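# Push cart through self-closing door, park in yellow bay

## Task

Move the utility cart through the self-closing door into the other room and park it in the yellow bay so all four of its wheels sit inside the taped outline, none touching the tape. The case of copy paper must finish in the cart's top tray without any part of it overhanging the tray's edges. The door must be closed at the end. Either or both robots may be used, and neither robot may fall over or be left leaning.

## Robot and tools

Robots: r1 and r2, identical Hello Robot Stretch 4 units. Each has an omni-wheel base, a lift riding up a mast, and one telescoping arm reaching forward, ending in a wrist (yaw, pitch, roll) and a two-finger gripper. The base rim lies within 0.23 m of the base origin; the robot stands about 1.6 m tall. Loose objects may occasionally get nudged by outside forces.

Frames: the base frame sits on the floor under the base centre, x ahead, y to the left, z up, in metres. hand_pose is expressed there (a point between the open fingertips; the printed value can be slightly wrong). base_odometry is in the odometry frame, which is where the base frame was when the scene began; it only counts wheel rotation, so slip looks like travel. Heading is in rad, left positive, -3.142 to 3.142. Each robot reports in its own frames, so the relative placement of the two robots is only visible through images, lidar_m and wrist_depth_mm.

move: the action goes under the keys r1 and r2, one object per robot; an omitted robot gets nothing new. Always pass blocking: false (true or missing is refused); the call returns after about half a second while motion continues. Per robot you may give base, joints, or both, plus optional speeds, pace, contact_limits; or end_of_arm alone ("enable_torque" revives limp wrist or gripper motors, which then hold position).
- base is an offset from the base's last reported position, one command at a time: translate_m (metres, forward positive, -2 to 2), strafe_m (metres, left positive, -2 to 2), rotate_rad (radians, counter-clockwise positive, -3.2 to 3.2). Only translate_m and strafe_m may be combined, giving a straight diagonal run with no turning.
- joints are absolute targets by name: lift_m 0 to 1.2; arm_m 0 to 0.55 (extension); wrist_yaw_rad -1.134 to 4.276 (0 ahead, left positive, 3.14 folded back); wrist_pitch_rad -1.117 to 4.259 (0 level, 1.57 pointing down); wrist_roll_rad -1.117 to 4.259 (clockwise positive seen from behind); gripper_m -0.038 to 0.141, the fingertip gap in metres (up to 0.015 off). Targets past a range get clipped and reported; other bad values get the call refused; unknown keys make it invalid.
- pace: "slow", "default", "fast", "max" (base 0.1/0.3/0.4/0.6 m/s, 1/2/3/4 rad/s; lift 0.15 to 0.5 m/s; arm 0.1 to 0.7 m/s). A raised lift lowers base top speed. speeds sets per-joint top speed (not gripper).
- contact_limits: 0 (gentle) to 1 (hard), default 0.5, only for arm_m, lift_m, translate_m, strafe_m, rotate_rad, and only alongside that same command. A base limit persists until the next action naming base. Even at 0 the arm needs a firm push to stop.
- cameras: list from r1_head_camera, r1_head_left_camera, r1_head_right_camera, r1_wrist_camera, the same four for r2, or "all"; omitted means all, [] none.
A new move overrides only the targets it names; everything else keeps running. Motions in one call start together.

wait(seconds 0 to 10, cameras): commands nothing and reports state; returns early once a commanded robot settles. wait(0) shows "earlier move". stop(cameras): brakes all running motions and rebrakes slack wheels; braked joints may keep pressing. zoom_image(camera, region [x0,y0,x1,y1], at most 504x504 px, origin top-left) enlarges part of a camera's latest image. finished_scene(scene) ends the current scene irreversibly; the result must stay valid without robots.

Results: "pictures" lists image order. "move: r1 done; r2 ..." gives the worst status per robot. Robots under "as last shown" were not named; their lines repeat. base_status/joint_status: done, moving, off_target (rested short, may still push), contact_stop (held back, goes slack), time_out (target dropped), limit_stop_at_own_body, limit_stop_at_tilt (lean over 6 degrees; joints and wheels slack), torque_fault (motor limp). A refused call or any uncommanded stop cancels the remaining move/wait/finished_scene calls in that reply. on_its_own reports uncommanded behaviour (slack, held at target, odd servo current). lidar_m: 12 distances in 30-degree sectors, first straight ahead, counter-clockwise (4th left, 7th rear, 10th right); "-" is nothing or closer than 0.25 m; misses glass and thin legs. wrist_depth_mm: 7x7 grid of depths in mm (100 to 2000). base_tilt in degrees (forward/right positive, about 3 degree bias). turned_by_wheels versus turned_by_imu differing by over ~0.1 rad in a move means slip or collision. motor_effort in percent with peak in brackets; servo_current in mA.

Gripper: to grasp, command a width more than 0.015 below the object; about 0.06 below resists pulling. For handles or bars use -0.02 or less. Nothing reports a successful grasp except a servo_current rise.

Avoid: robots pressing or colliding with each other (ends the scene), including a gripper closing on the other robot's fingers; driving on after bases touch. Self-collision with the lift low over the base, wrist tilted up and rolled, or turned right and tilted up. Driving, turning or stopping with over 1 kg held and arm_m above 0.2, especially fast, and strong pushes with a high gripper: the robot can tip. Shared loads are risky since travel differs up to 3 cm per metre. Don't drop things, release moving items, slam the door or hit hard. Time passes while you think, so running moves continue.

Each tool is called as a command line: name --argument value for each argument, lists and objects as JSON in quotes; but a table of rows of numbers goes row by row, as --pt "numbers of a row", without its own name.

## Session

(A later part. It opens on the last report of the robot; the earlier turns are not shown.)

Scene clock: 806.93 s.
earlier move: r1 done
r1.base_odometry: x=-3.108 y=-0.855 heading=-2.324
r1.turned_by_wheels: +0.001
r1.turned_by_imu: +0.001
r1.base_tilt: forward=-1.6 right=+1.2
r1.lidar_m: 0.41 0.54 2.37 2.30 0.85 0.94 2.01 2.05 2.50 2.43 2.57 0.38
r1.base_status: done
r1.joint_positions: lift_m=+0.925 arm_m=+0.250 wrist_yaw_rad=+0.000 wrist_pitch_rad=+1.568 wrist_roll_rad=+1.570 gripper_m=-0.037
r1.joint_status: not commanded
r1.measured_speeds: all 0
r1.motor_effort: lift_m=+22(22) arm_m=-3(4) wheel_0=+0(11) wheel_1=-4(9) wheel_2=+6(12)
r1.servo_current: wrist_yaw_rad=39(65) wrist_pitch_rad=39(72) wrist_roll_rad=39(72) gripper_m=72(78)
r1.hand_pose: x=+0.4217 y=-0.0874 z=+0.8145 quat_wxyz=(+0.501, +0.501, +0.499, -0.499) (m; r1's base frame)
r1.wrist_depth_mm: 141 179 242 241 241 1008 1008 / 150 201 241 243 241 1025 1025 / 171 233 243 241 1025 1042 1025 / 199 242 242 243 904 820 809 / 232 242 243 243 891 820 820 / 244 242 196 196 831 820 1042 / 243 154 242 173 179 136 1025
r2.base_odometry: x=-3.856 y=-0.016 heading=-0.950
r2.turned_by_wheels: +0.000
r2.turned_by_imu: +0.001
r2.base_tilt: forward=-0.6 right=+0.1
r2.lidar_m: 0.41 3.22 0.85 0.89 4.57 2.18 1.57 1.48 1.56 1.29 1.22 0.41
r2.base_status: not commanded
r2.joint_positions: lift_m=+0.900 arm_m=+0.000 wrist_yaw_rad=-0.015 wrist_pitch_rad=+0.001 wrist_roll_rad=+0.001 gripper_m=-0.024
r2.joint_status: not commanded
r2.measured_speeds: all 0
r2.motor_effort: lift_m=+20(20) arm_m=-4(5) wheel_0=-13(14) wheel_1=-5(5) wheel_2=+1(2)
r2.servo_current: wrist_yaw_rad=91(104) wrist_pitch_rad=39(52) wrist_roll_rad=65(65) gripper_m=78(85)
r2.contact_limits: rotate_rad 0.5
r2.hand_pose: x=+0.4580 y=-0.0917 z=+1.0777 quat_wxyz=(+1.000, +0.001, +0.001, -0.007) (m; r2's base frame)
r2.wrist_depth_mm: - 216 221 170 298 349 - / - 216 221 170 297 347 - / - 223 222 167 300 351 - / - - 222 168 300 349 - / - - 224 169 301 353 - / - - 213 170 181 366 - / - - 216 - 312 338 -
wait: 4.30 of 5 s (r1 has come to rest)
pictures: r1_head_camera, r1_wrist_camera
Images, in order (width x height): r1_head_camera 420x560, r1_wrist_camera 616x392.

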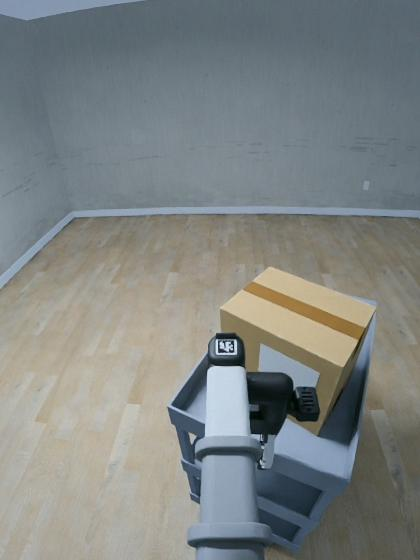

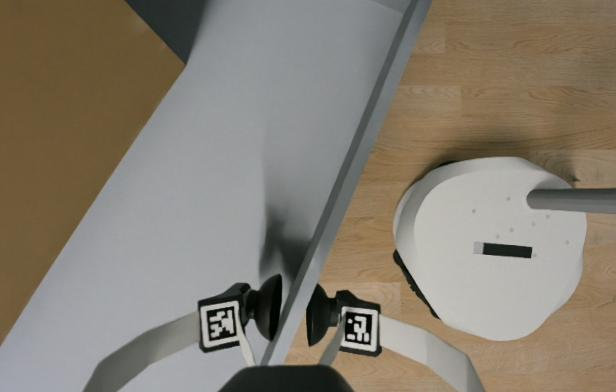

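move --blocking false --cameras '[]' --r1 '{"base":{"strafe_m":-0.22,"translate_m":-0.45},"pace":"slow"}'

wait --seconds 6.5 --cameras '["r1_wrist_camera","r1_head_camera","r1_head_left_camera"]'

Scene clock: 817.83 s.
move: r1 moving
r1.base_odometry: x=-3.104 y=-0.842 heading=-2.324
r1.turned_by_wheels: +0.000
r1.turned_by_imu: +0.000
r1.base_tilt: forward=-1.6 right=+1.3
r1.lidar_m: 0.41 0.53 2.35 2.31 0.83 0.95 2.02 2.01 2.50 2.43 2.57 0.41
r1.base_status: translate_m moving; strafe_m moving
r1.joint_positions: lift_m=+0.925 arm_m=+0.250 wrist_yaw_rad=+0.000 wrist_pitch_rad=+1.567 wrist_roll_rad=+1.570 gripper_m=-0.037
r1.joint_status: not commanded
r1.measured_speeds: translate_m=-0.048 strafe_m=-0.024 rotate_rad=-0.001 lift_m=+0.000 arm_m=+0.000 wrist_yaw_rad=+0.000 wrist_pitch_rad=-0.001 wrist_roll_rad=+0.000
r1.motor_effort: lift_m=+22(22) arm_m=-3(4) wheel_0=+1(3) wheel_1=-4(9) wheel_2=+12(12)
r1.servo_current: wrist_yaw_rad=39(59) wrist_pitch_rad=39(46) wrist_roll_rad=39(65) gripper_m=72(72)
r1.hand_pose: x=+0.4221 y=-0.0874 z=+0.8145 quat_wxyz=(+0.501, +0.501, +0.499, -0.499) (m; r1's base frame)
r1.wrist_depth_mm: 141 176 240 241 242 1042 1025 / 150 206 243 242 241 1042 1008 / 173 236 243 241 1025 1008 1025 / 206 244 242 243 1042 809 809 / 242 244 244 242 960 820 809 / 245 243 192 198 831 809 831 / 245 151 243 173 172 134 1042
r2: as last shown
r2.turned_by_imu: +0.000
r2.base_tilt: forward=-0.7 right=+0.1
r2.lidar_m: 0.41 3.24 0.84 0.88 4.57 2.19 1.56 1.50 1.57 1.29 1.22 0.41
r2.motor_effort: lift_m=+20(20) arm_m=-4(4) wheel_0=-13(13) wheel_1=-5(5) wheel_2=+2(2)
r2.servo_current: wrist_yaw_rad=91(91) wrist_pitch_rad=39(46) wrist_roll_rad=52(59) gripper_m=65(78)
r2.contact_limits: rotate_rad 0.5
r2.wrist_depth_mm: - 216 221 169 298 347 - / - 217 222 169 298 349 - / - 223 222 167 298 351 - / - - 223 168 300 349 - / - - 224 169 301 353 - / - - 213 170 181 364 - / - - 216 - 310 338 -
pictures: none
No camera images: "cameras" was empty.

Scene clock: 823.53 s.
earlier move: r1 done
r1.base_odometry: x=-2.961 y=-0.376 heading=-2.324
r1.turned_by_wheels: -0.001
r1.turned_by_imu: -0.001
r1.base_tilt: forward=-1.6 right=+1.3
r1.lidar_m: 0.39 0.43 2.61 0.86 0.80 0.94 1.51 1.58 2.25 2.19 2.31 0.44
r1.base_status: done
r1.joint_positions: lift_m=+0.925 arm_m=+0.250 wrist_yaw_rad=+0.000 wrist_pitch_rad=+1.566 wrist_roll_rad=+1.570 gripper_m=-0.037
r1.joint_status: not commanded
r1.measured_speeds: all 0
r1.motor_effort: lift_m=+22(22) arm_m=-3(4) wheel_0=-2(6) wheel_1=-2(9) wheel_2=+4(12)
r1.servo_current: wrist_yaw_rad=33(72) wrist_pitch_rad=46(52) wrist_roll_rad=65(72) gripper_m=65(78)
r1.hand_pose: x=+0.4222 y=-0.0874 z=+0.8145 quat_wxyz=(+0.501, +0.501, +0.499, -0.499) (m; r1's base frame)
r1.wrist_depth_mm: 244 244 244 1042 1042 1025 1042 / 244 243 242 1025 1025 1008 1025 / 196 245 243 1025 1025 1025 1025 / 202 244 244 1025 1042 831 854 / 217 245 244 243 1025 820 820 / 224 244 203 185 820 809 820 / 233 155 243 174 167 820 1025
r2.base_odometry: x=-3.856 y=-0.016 heading=-0.950
r2.turned_by_wheels: +0.000
r2.turned_by_imu: +0.001
r2.base_tilt: forward=-0.6 right=+0.1
r2.lidar_m: 0.41 0.87 0.88 1.21 4.56 2.15 1.56 1.49 1.58 1.27 1.22 0.42
r2.base_status: not commanded
r2.joint_positions: lift_m=+0.900 arm_m=+0.000 wrist_yaw_rad=-0.015 wrist_pitch_rad=+0.001 wrist_roll_rad=+0.001 gripper_m=-0.024
r2.joint_status: not commanded
r2.measured_speeds: all 0
r2.motor_effort: lift_m=+20(20) arm_m=-4(5) wheel_0=-13(13) wheel_1=-5(5) wheel_2=+1(2)
r2.servo_current: wrist_yaw_rad=98(98) wrist_pitch_rad=33(46) wrist_roll_rad=39(65) gripper_m=72(85)
r2.contact_limits: rotate_rad 0.5
r2.hand_pose: x=+0.4580 y=-0.0917 z=+1.0777 quat_wxyz=(+1.000, +0.001, +0.001, -0.007) (m; r2's base frame)
r2.wrist_depth_mm: - 216 220 169 298 347 - / - 216 220 169 300 349 - / - 224 222 167 298 349 - / - - 223 168 301 349 - / - - 224 169 301 353 - / - - 213 170 182 364 - / - - 216 - 312 340 -
wait: 5.70 of 6.5 s (r1 has come to rest)
pictures: r1_head_camera, r1_head_left_camera, r1_wrist_camera
Images, in order (width x height): r1_head_camera 420x560, r1_head_left_camera 420x672, r1_wrist_camera 616x392.

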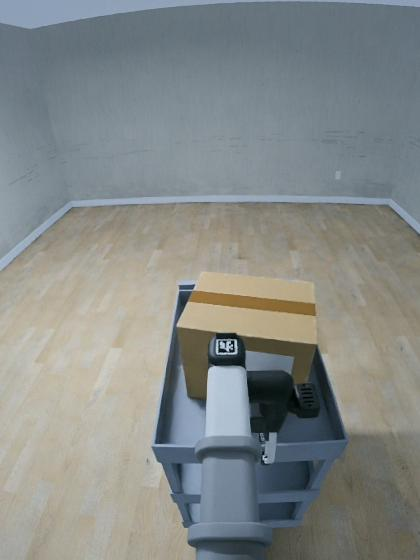

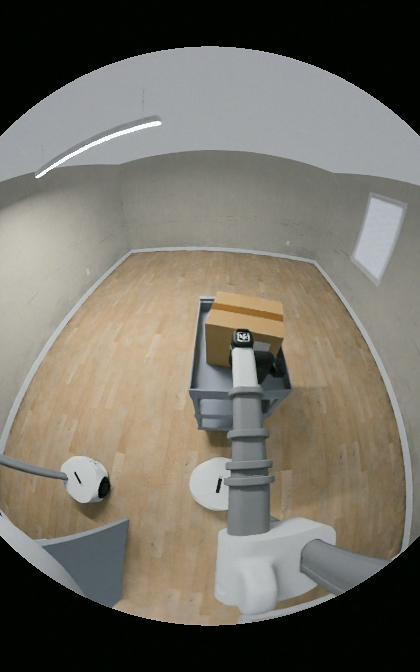

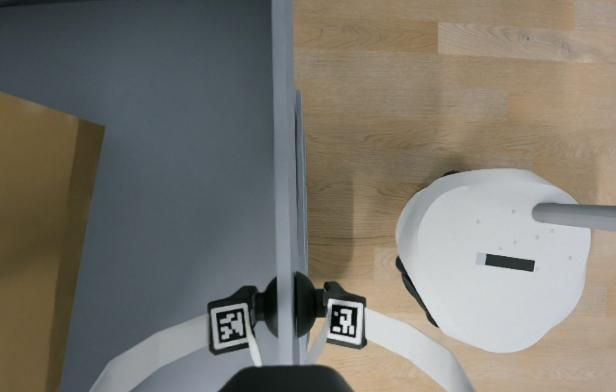

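move --blocking false --cameras '[]' --r1 '{"base":{"strafe_m":0.05,"translate_m":-0.7},"pace":"slow"}'

wait --seconds 9 --cameras '["r1_wrist_camera","r1_head_left_camera","r1_head_right_camera"]'

Scene clock: 831.73 s.
move: r1 moving
r1.base_odometry: x=-2.952 y=-0.368 heading=-2.325
r1.turned_by_wheels: +0.000
r1.turned_by_imu: -0.001
r1.base_tilt: forward=-1.6 right=+1.3
r1.lidar_m: 0.40 0.42 2.61 0.84 0.78 0.96 1.51 1.57 2.23 2.19 2.30 0.42
r1.base_status: translate_m moving; strafe_m moving
r1.joint_positions: lift_m=+0.925 arm_m=+0.250 wrist_yaw_rad=+0.000 wrist_pitch_rad=+1.562 wrist_roll_rad=+1.570 gripper_m=-0.037
r1.joint_status: not commanded
r1.measured_speeds: translate_m=-0.049 strafe_m=+0.004 rotate_rad=-0.003 lift_m=+0.000 arm_m=+0.000 wrist_yaw_rad=+0.002 wrist_pitch_rad=-0.008 wrist_roll_rad=+0.000
r1.motor_effort: lift_m=+22(22) arm_m=-3(4) wheel_0=-7(7) wheel_1=-4(7) wheel_2=+9(10)
r1.servo_current: wrist_yaw_rad=46(52) wrist_pitch_rad=52(52) wrist_roll_rad=46(65) gripper_m=72(72)
r1.hand_pose: x=+0.4235 y=-0.0874 z=+0.8145 quat_wxyz=(+0.502, +0.502, +0.498, -0.498) (m; r1's base frame)
r1.wrist_depth_mm: 244 243 242 1025 1008 1008 1008 / 245 244 242 1025 1025 1025 1008 / 202 243 242 1042 1025 1025 1025 / 208 243 243 1025 1042 809 831 / 222 245 244 1042 1025 820 809 / 232 244 200 185 831 820 809 / 239 154 244 173 169 820 1008
r2: as last shown
r2.turned_by_imu: +0.000
r2.lidar_m: 0.41 0.87 0.88 1.21 4.58 2.16 1.57 1.49 1.54 1.29 1.22 0.40
r2.motor_effort: lift_m=+20(20) arm_m=-4(4) wheel_0=-13(13) wheel_1=-5(5) wheel_2=+1(2)
r2.servo_current: wrist_yaw_rad=72(91) wrist_pitch_rad=39(46) wrist_roll_rad=46(59) gripper_m=72(78)
r2.contact_limits: rotate_rad 0.5
r2.wrist_depth_mm: - 216 221 169 297 349 - / - 217 222 169 300 349 - / - 223 222 167 298 351 - / - - 223 168 301 349 - / - - 224 169 301 351 - / - - 213 170 181 364 - / - - 217 - 314 338 -
pictures: none
No camera images: "cameras" was empty.

Scene clock: 839.53 s.
earlier move: r1 done
r1.base_odometry: x=-2.445 y=+0.099 heading=-2.325
r1.turned_by_wheels: -0.001
r1.turned_by_imu: -0.002
r1.base_tilt: forward=-1.6 right=+1.3
r1.lidar_m: 0.40 3.44 0.63 0.59 0.64 0.95 3.79 0.86 1.23 2.19 2.31 0.44
r1.base_status: done
r1.joint_positions: lift_m=+0.925 arm_m=+0.250 wrist_yaw_rad=+0.001 wrist_pitch_rad=+1.562 wrist_roll_rad=+1.570 gripper_m=-0.037
r1.joint_status: not commanded
r1.measured_speeds: all 0
r1.motor_effort: lift_m=+22(22) arm_m=-3(4) wheel_0=-8(13) wheel_1=-4(8) wheel_2=+2(11)
r1.servo_current: wrist_yaw_rad=52(72) wrist_pitch_rad=52(65) wrist_roll_rad=52(78) gripper_m=65(78)
r1.hand_pose: x=+0.4236 y=-0.0874 z=+0.8145 quat_wxyz=(+0.503, +0.502, +0.498, -0.497) (m; r1's base frame)
r1.wrist_depth_mm: 246 245 245 1042 1042 1025 1025 / 245 244 244 1025 1042 1042 1025 / 245 244 230 1025 1042 1042 1025 / 246 245 245 1025 1042 820 1025 / 244 244 245 1042 1025 820 809 / 244 244 187 190 178 809 809 / 244 153 - 173 1008 133 1042
r2.base_odometry: x=-3.856 y=-0.016 heading=-0.950
r2.turned_by_wheels: +0.000
r2.turned_by_imu: +0.001
r2.base_tilt: forward=-0.6 right=+0.1
r2.lidar_m: 0.39 0.99 0.97 4.63 4.58 2.17 1.57 1.50 1.56 1.29 1.24 0.40
r2.base_status: not commanded
r2.joint_positions: lift_m=+0.900 arm_m=+0.000 wrist_yaw_rad=-0.015 wrist_pitch_rad=+0.001 wrist_roll_rad=+0.001 gripper_m=-0.024
r2.joint_status: not commanded
r2.measured_speeds: all 0
r2.motor_effort: lift_m=+19(20) arm_m=-4(5) wheel_0=-13(14) wheel_1=-5(5) wheel_2=+2(2)
r2.servo_current: wrist_yaw_rad=91(98) wrist_pitch_rad=39(52) wrist_roll_rad=46(59) gripper_m=78(85)
r2.contact_limits: rotate_rad 0.5
r2.hand_pose: x=+0.4580 y=-0.0917 z=+1.0777 quat_wxyz=(+1.000, +0.001, +0.001, -0.007) (m; r2's base frame)
r2.wrist_depth_mm: - 216 221 169 300 349 - / - 217 221 169 298 347 - / - 224 222 167 300 351 - / - 750 223 168 300 351 - / - - 224 168 301 351 - / - - 213 169 181 364 - / - - 216 - 312 336 -
wait: 7.80 of 9 s (r1 has come to rest)
pictures: r1_head_left_camera, r1_head_right_camera, r1_wrist_camera
Images, in order (width x height): r1_head_left_camera 420x672, r1_head_right_camera 420x672, r1_wrist_camera 616x392.

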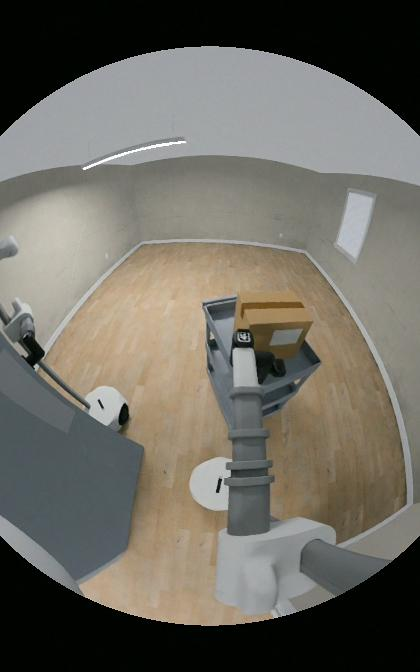

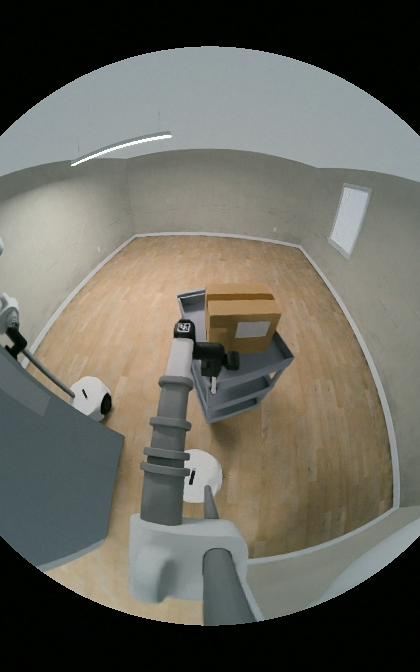

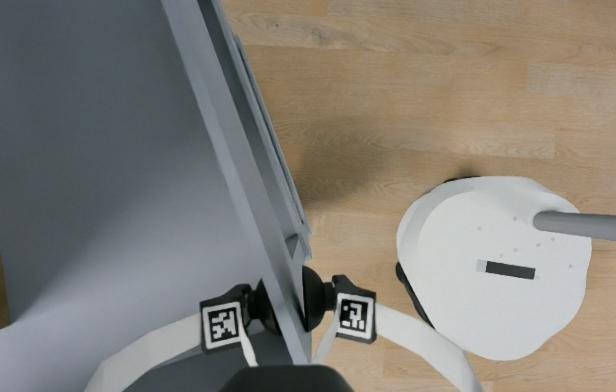

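move --blocking false --cameras '[]' --r1 '{"joints":{"gripper_m":0.045}}'

wait --seconds 2 --cameras '["r1_wrist_camera"]'

move --blocking false --cameras '[]' --r1 '{"joints":{"lift_m":1.05},"speeds":{"lift_m":0.15}}'

wait --seconds 2 --cameras '["r1_wrist_camera","r1_head_camera"]'

Scene clock: 861.77 s.
move: r1 moving
r1.base_odometry: x=-2.445 y=+0.099 heading=-2.325
r1.turned_by_wheels: +0.000
r1.turned_by_imu: +0.000
r1.base_tilt: forward=-1.6 right=+1.3
r1.lidar_m: 0.42 3.45 0.63 0.61 0.65 0.94 3.80 0.84 1.22 2.20 2.28 0.46
r1.base_status: not commanded
r1.joint_positions: lift_m=+0.925 arm_m=+0.250 wrist_yaw_rad=+0.001 wrist_pitch_rad=+1.562 wrist_roll_rad=+1.570 gripper_m=-0.012
r1.joint_status: gripper_m moving
r1.measured_speeds: translate_m=+0.000 strafe_m=+0.000 rotate_rad=+0.001 lift_m=+0.000 arm_m=+0.000 wrist_yaw_rad=+0.000 wrist_pitch_rad=+0.005 wrist_roll_rad=+0.000
r1.motor_effort: lift_m=+22(22) arm_m=-4(4) wheel_0=-7(9) wheel_1=-4(4) wheel_2=+2(2)
r1.servo_current: wrist_yaw_rad=33(72) wrist_pitch_rad=46(59) wrist_roll_rad=46(65) gripper_m=52(65)
r1.hand_pose: x=+0.4235 y=-0.0874 z=+0.8145 quat_wxyz=(+0.502, +0.502, +0.498, -0.497) (m; r1's base frame)
r1.wrist_depth_mm: 245 245 257 1025 1042 1025 1025 / 245 244 244 1025 1042 1025 1042 / 246 245 243 1025 1025 1025 1025 / 246 244 243 1025 1025 820 1025 / 245 245 244 1025 1025 820 820 / 246 245 208 199 182 831 809 / 245 154 - 174 1060 809 1042
r2: as last shown
r2.turned_by_imu: +0.000
r2.lidar_m: 0.42 0.99 0.98 4.60 4.58 2.17 1.57 1.47 1.55 1.26 1.21 0.40
r2.motor_effort: lift_m=+19(20) arm_m=-4(4) wheel_0=-13(13) wheel_1=-5(5) wheel_2=+1(2)
r2.servo_current: wrist_yaw_rad=91(91) wrist_pitch_rad=39(46) wrist_roll_rad=46(52) gripper_m=72(78)
r2.contact_limits: rotate_rad 0.5
r2.wrist_depth_mm: - 215 221 169 297 349 - / - 217 220 169 298 351 - / - 224 222 167 297 351 - / - 741 222 168 300 351 - / - - 223 169 301 351 - / - - 212 170 181 368 - / - - 217 - 314 340 -
pictures: none
No camera images: "cameras" was empty.

Scene clock: 862.80 s.
earlier move: r1 done
r1.base_odometry: x=-2.445 y=+0.099 heading=-2.325
r1.turned_by_wheels: +0.000
r1.turned_by_imu: +0.000
r1.base_tilt: forward=-1.6 right=+1.3
r1.lidar_m: 0.41 3.44 0.62 0.59 0.65 0.92 3.80 0.85 1.23 2.19 2.32 0.43
r1.base_status: not commanded
r1.joint_positions: lift_m=+0.925 arm_m=+0.250 wrist_yaw_rad=+0.001 wrist_pitch_rad=+1.568 wrist_roll_rad=+1.570 gripper_m=+0.045
r1.joint_status: all done
r1.measured_speeds: all 0
r1.motor_effort: lift_m=+22(22) arm_m=-3(4) wheel_0=-4(9) wheel_1=-3(4) wheel_2=+2(2)
r1.servo_current: wrist_yaw_rad=26(72) wrist_pitch_rad=39(59) wrist_roll_rad=39(65) gripper_m=39(98)
r1.hand_pose: x=+0.4218 y=-0.0874 z=+0.8145 quat_wxyz=(+0.501, +0.500, +0.500, -0.499) (m; r1's base frame)
r1.wrist_depth_mm: 242 242 1025 1008 1025 1042 1060 / 243 242 259 1042 1025 1008 1042 / 243 242 204 1042 1025 1025 1025 / 241 243 242 1025 1025 820 820 / 243 243 242 1025 904 820 842 / 242 243 195 221 193 820 831 / 242 242 - 144 1042 831 1025
r2.base_odometry: x=-3.856 y=-0.016 heading=-0.950
r2.turned_by_wheels: +0.000
r2.turned_by_imu: +0.000
r2.base_tilt: forward=-0.6 right=+0.1
r2.lidar_m: 0.42 0.99 0.98 4.63 4.57 2.16 1.58 1.48 1.56 1.28 1.21 0.44
r2.base_status: not commanded
r2.joint_positions: lift_m=+0.900 arm_m=+0.000 wrist_yaw_rad=-0.015 wrist_pitch_rad=+0.001 wrist_roll_rad=+0.001 gripper_m=-0.024
r2.joint_status: not commanded
r2.measured_speeds: all 0
r2.motor_effort: lift_m=+20(20) arm_m=-4(5) wheel_0=-13(13) wheel_1=-5(5) wheel_2=+1(2)
r2.servo_current: wrist_yaw_rad=85(98) wrist_pitch_rad=39(46) wrist_roll_rad=65(65) gripper_m=78(85)
r2.contact_limits: rotate_rad 0.5
r2.hand_pose: x=+0.4580 y=-0.0917 z=+1.0777 quat_wxyz=(+1.000, +0.001, +0.001, -0.007) (m; r2's base frame)
r2.wrist_depth_mm: - 216 220 169 297 347 - / - 216 220 169 297 349 - / - 223 222 167 300 349 - / - 741 223 167 300 349 - / - - 224 169 303 351 - / - - 213 169 181 366 - / - - 216 - 312 338 -
wait: 1.03 of 2 s (r1 has come to rest)
pictures: r1_wrist_camera
Images, in order (width x height): r1_wrist_camera 616x392.

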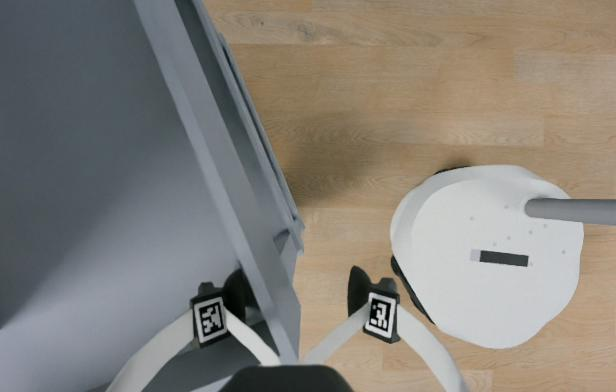

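Scene clock: 863.30 s.
move: r1 moving
r1.base_odometry: x=-2.445 y=+0.099 heading=-2.325
r1.turned_by_wheels: +0.000
r1.turned_by_imu: +0.000
r1.base_tilt: forward=-1.6 right=+1.3
r1.lidar_m: 0.42 3.41 0.62 0.60 0.64 0.95 3.78 0.86 1.22 2.22 2.34 0.43
r1.base_status: not commanded
r1.joint_positions: lift_m=+0.963 arm_m=+0.250 wrist_yaw_rad=+0.001 wrist_pitch_rad=+1.568 wrist_roll_rad=+1.570 gripper_m=+0.045
r1.joint_status: lift_m moving
r1.measured_speeds: translate_m=+0.000 strafe_m=+0.000 rotate_rad=+0.000 lift_m=+0.146 arm_m=+0.000 wrist_yaw_rad=+0.000 wrist_pitch_rad=+0.000 wrist_roll_rad=+0.000
r1.motor_effort: lift_m=+27(27) arm_m=-3(4) wheel_0=-4(4) wheel_1=-3(4) wheel_2=+2(2)
r1.servo_current: wrist_yaw_rad=59(59) wrist_pitch_rad=39(46) wrist_roll_rad=39(59) gripper_m=39(46)
r1.hand_pose: x=+0.4218 y=-0.0874 z=+0.8524 quat_wxyz=(+0.501, +0.500, +0.500, -0.499) (m; r1's base frame)
r1.wrist_depth_mm: 277 276 1060 1060 1060 1060 1078 / 278 278 277 1098 1098 1078 1060 / 276 277 276 1078 1060 1078 1078 / 276 278 274 1060 1078 854 1060 / 278 277 277 1078 904 866 854 / 278 278 195 277 193 866 1078 / 276 277 182 144 1078 1060 1078
r2: as last shown
r2.lidar_m: 0.41 0.97 0.98 4.65 4.58 2.18 1.56 1.49 1.56 1.29 1.22 0.42
r2.motor_effort: lift_m=+20(20) arm_m=-4(5) wheel_0=-13(13) wheel_1=-5(5) wheel_2=+2(2)
r2.servo_current: wrist_yaw_rad=98(98) wrist_pitch_rad=39(46) wrist_roll_rad=46(52) gripper_m=78(78)
r2.contact_limits: rotate_rad 0.5
r2.wrist_depth_mm: - 215 221 169 297 349 - / - 216 222 169 298 349 - / - 223 222 168 300 349 - / - - 223 168 300 349 - / - - 224 169 301 353 - / - - 212 170 181 366 - / - - 216 - 312 338 -
pictures: none
No camera images: "cameras" was empty.

Scene clock: 864.43 s.
earlier move: r1 done
r1.base_odometry: x=-2.445 y=+0.099 heading=-2.325
r1.turned_by_wheels: +0.000
r1.turned_by_imu: +0.000
r1.base_tilt: forward=-1.5 right=+1.2
r1.lidar_m: 0.41 3.42 0.61 0.60 0.66 0.94 3.78 0.86 1.24 2.21 2.32 0.44
r1.base_status: not commanded
r1.joint_positions: lift_m=+1.050 arm_m=+0.250 wrist_yaw_rad=+0.001 wrist_pitch_rad=+1.568 wrist_roll_rad=+1.570 gripper_m=+0.045
r1.joint_status: all done
r1.measured_speeds: all 0
r1.motor_effort: lift_m=+24(27) arm_m=-3(4) wheel_0=-4(5) wheel_1=-3(4) wheel_2=+2(2)
r1.servo_current: wrist_yaw_rad=39(65) wrist_pitch_rad=33(52) wrist_roll_rad=33(59) gripper_m=39(46)
r1.hand_pose: x=+0.4218 y=-0.0874 z=+0.9394 quat_wxyz=(+0.501, +0.500, +0.500, -0.499) (m; r1's base frame)
r1.wrist_depth_mm: 366 364 1138 1138 1138 1160 1160 / 343 366 368 1160 1160 1160 1160 / 338 368 368 1160 1160 1182 1160 / 325 366 366 1138 1160 931 1160 / 306 368 366 1160 960 931 1160 / 343 368 193 1138 193 946 1160 / 364 158 1160 156 1160 1138 1160
r2.base_odometry: x=-3.856 y=-0.016 heading=-0.950
r2.turned_by_wheels: +0.000
r2.turned_by_imu: +0.000
r2.base_tilt: forward=-0.6 right=+0.1
r2.lidar_m: 0.40 0.97 0.97 4.59 4.56 2.16 1.55 1.49 1.57 1.28 1.22 0.42
r2.base_status: not commanded
r2.joint_positions: lift_m=+0.900 arm_m=+0.000 wrist_yaw_rad=-0.015 wrist_pitch_rad=+0.001 wrist_roll_rad=+0.001 gripper_m=-0.024
r2.joint_status: not commanded
r2.measured_speeds: all 0
r2.motor_effort: lift_m=+20(20) arm_m=-4(5) wheel_0=-13(13) wheel_1=-5(5) wheel_2=+1(2)
r2.servo_current: wrist_yaw_rad=85(98) wrist_pitch_rad=33(46) wrist_roll_rad=46(59) gripper_m=72(85)
r2.contact_limits: rotate_rad 0.5
r2.hand_pose: x=+0.4580 y=-0.0917 z=+1.0777 quat_wxyz=(+1.000, +0.001, +0.001, -0.007) (m; r2's base frame)
r2.wrist_depth_mm: - 216 221 170 298 349 - / - 217 221 169 298 349 - / - 224 221 167 300 351 - / - - 222 168 301 349 - / - - 224 169 303 353 - / - - 212 169 181 366 - / - - 216 - 314 340 -
wait: 1.13 of 2 s (r1 has come to rest)
pictures: r1_head_camera, r1_wrist_camera
Images, in order (width x height): r1_head_camera 420x560, r1_wrist_camera 616x392.

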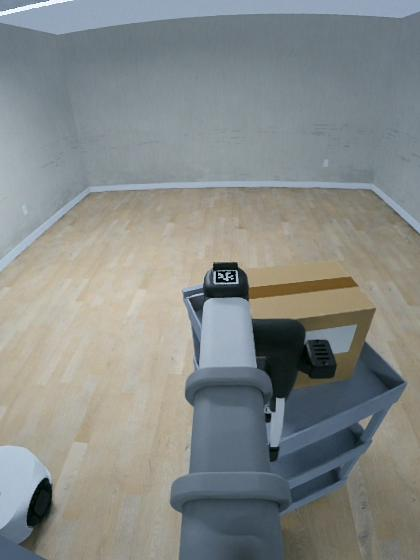

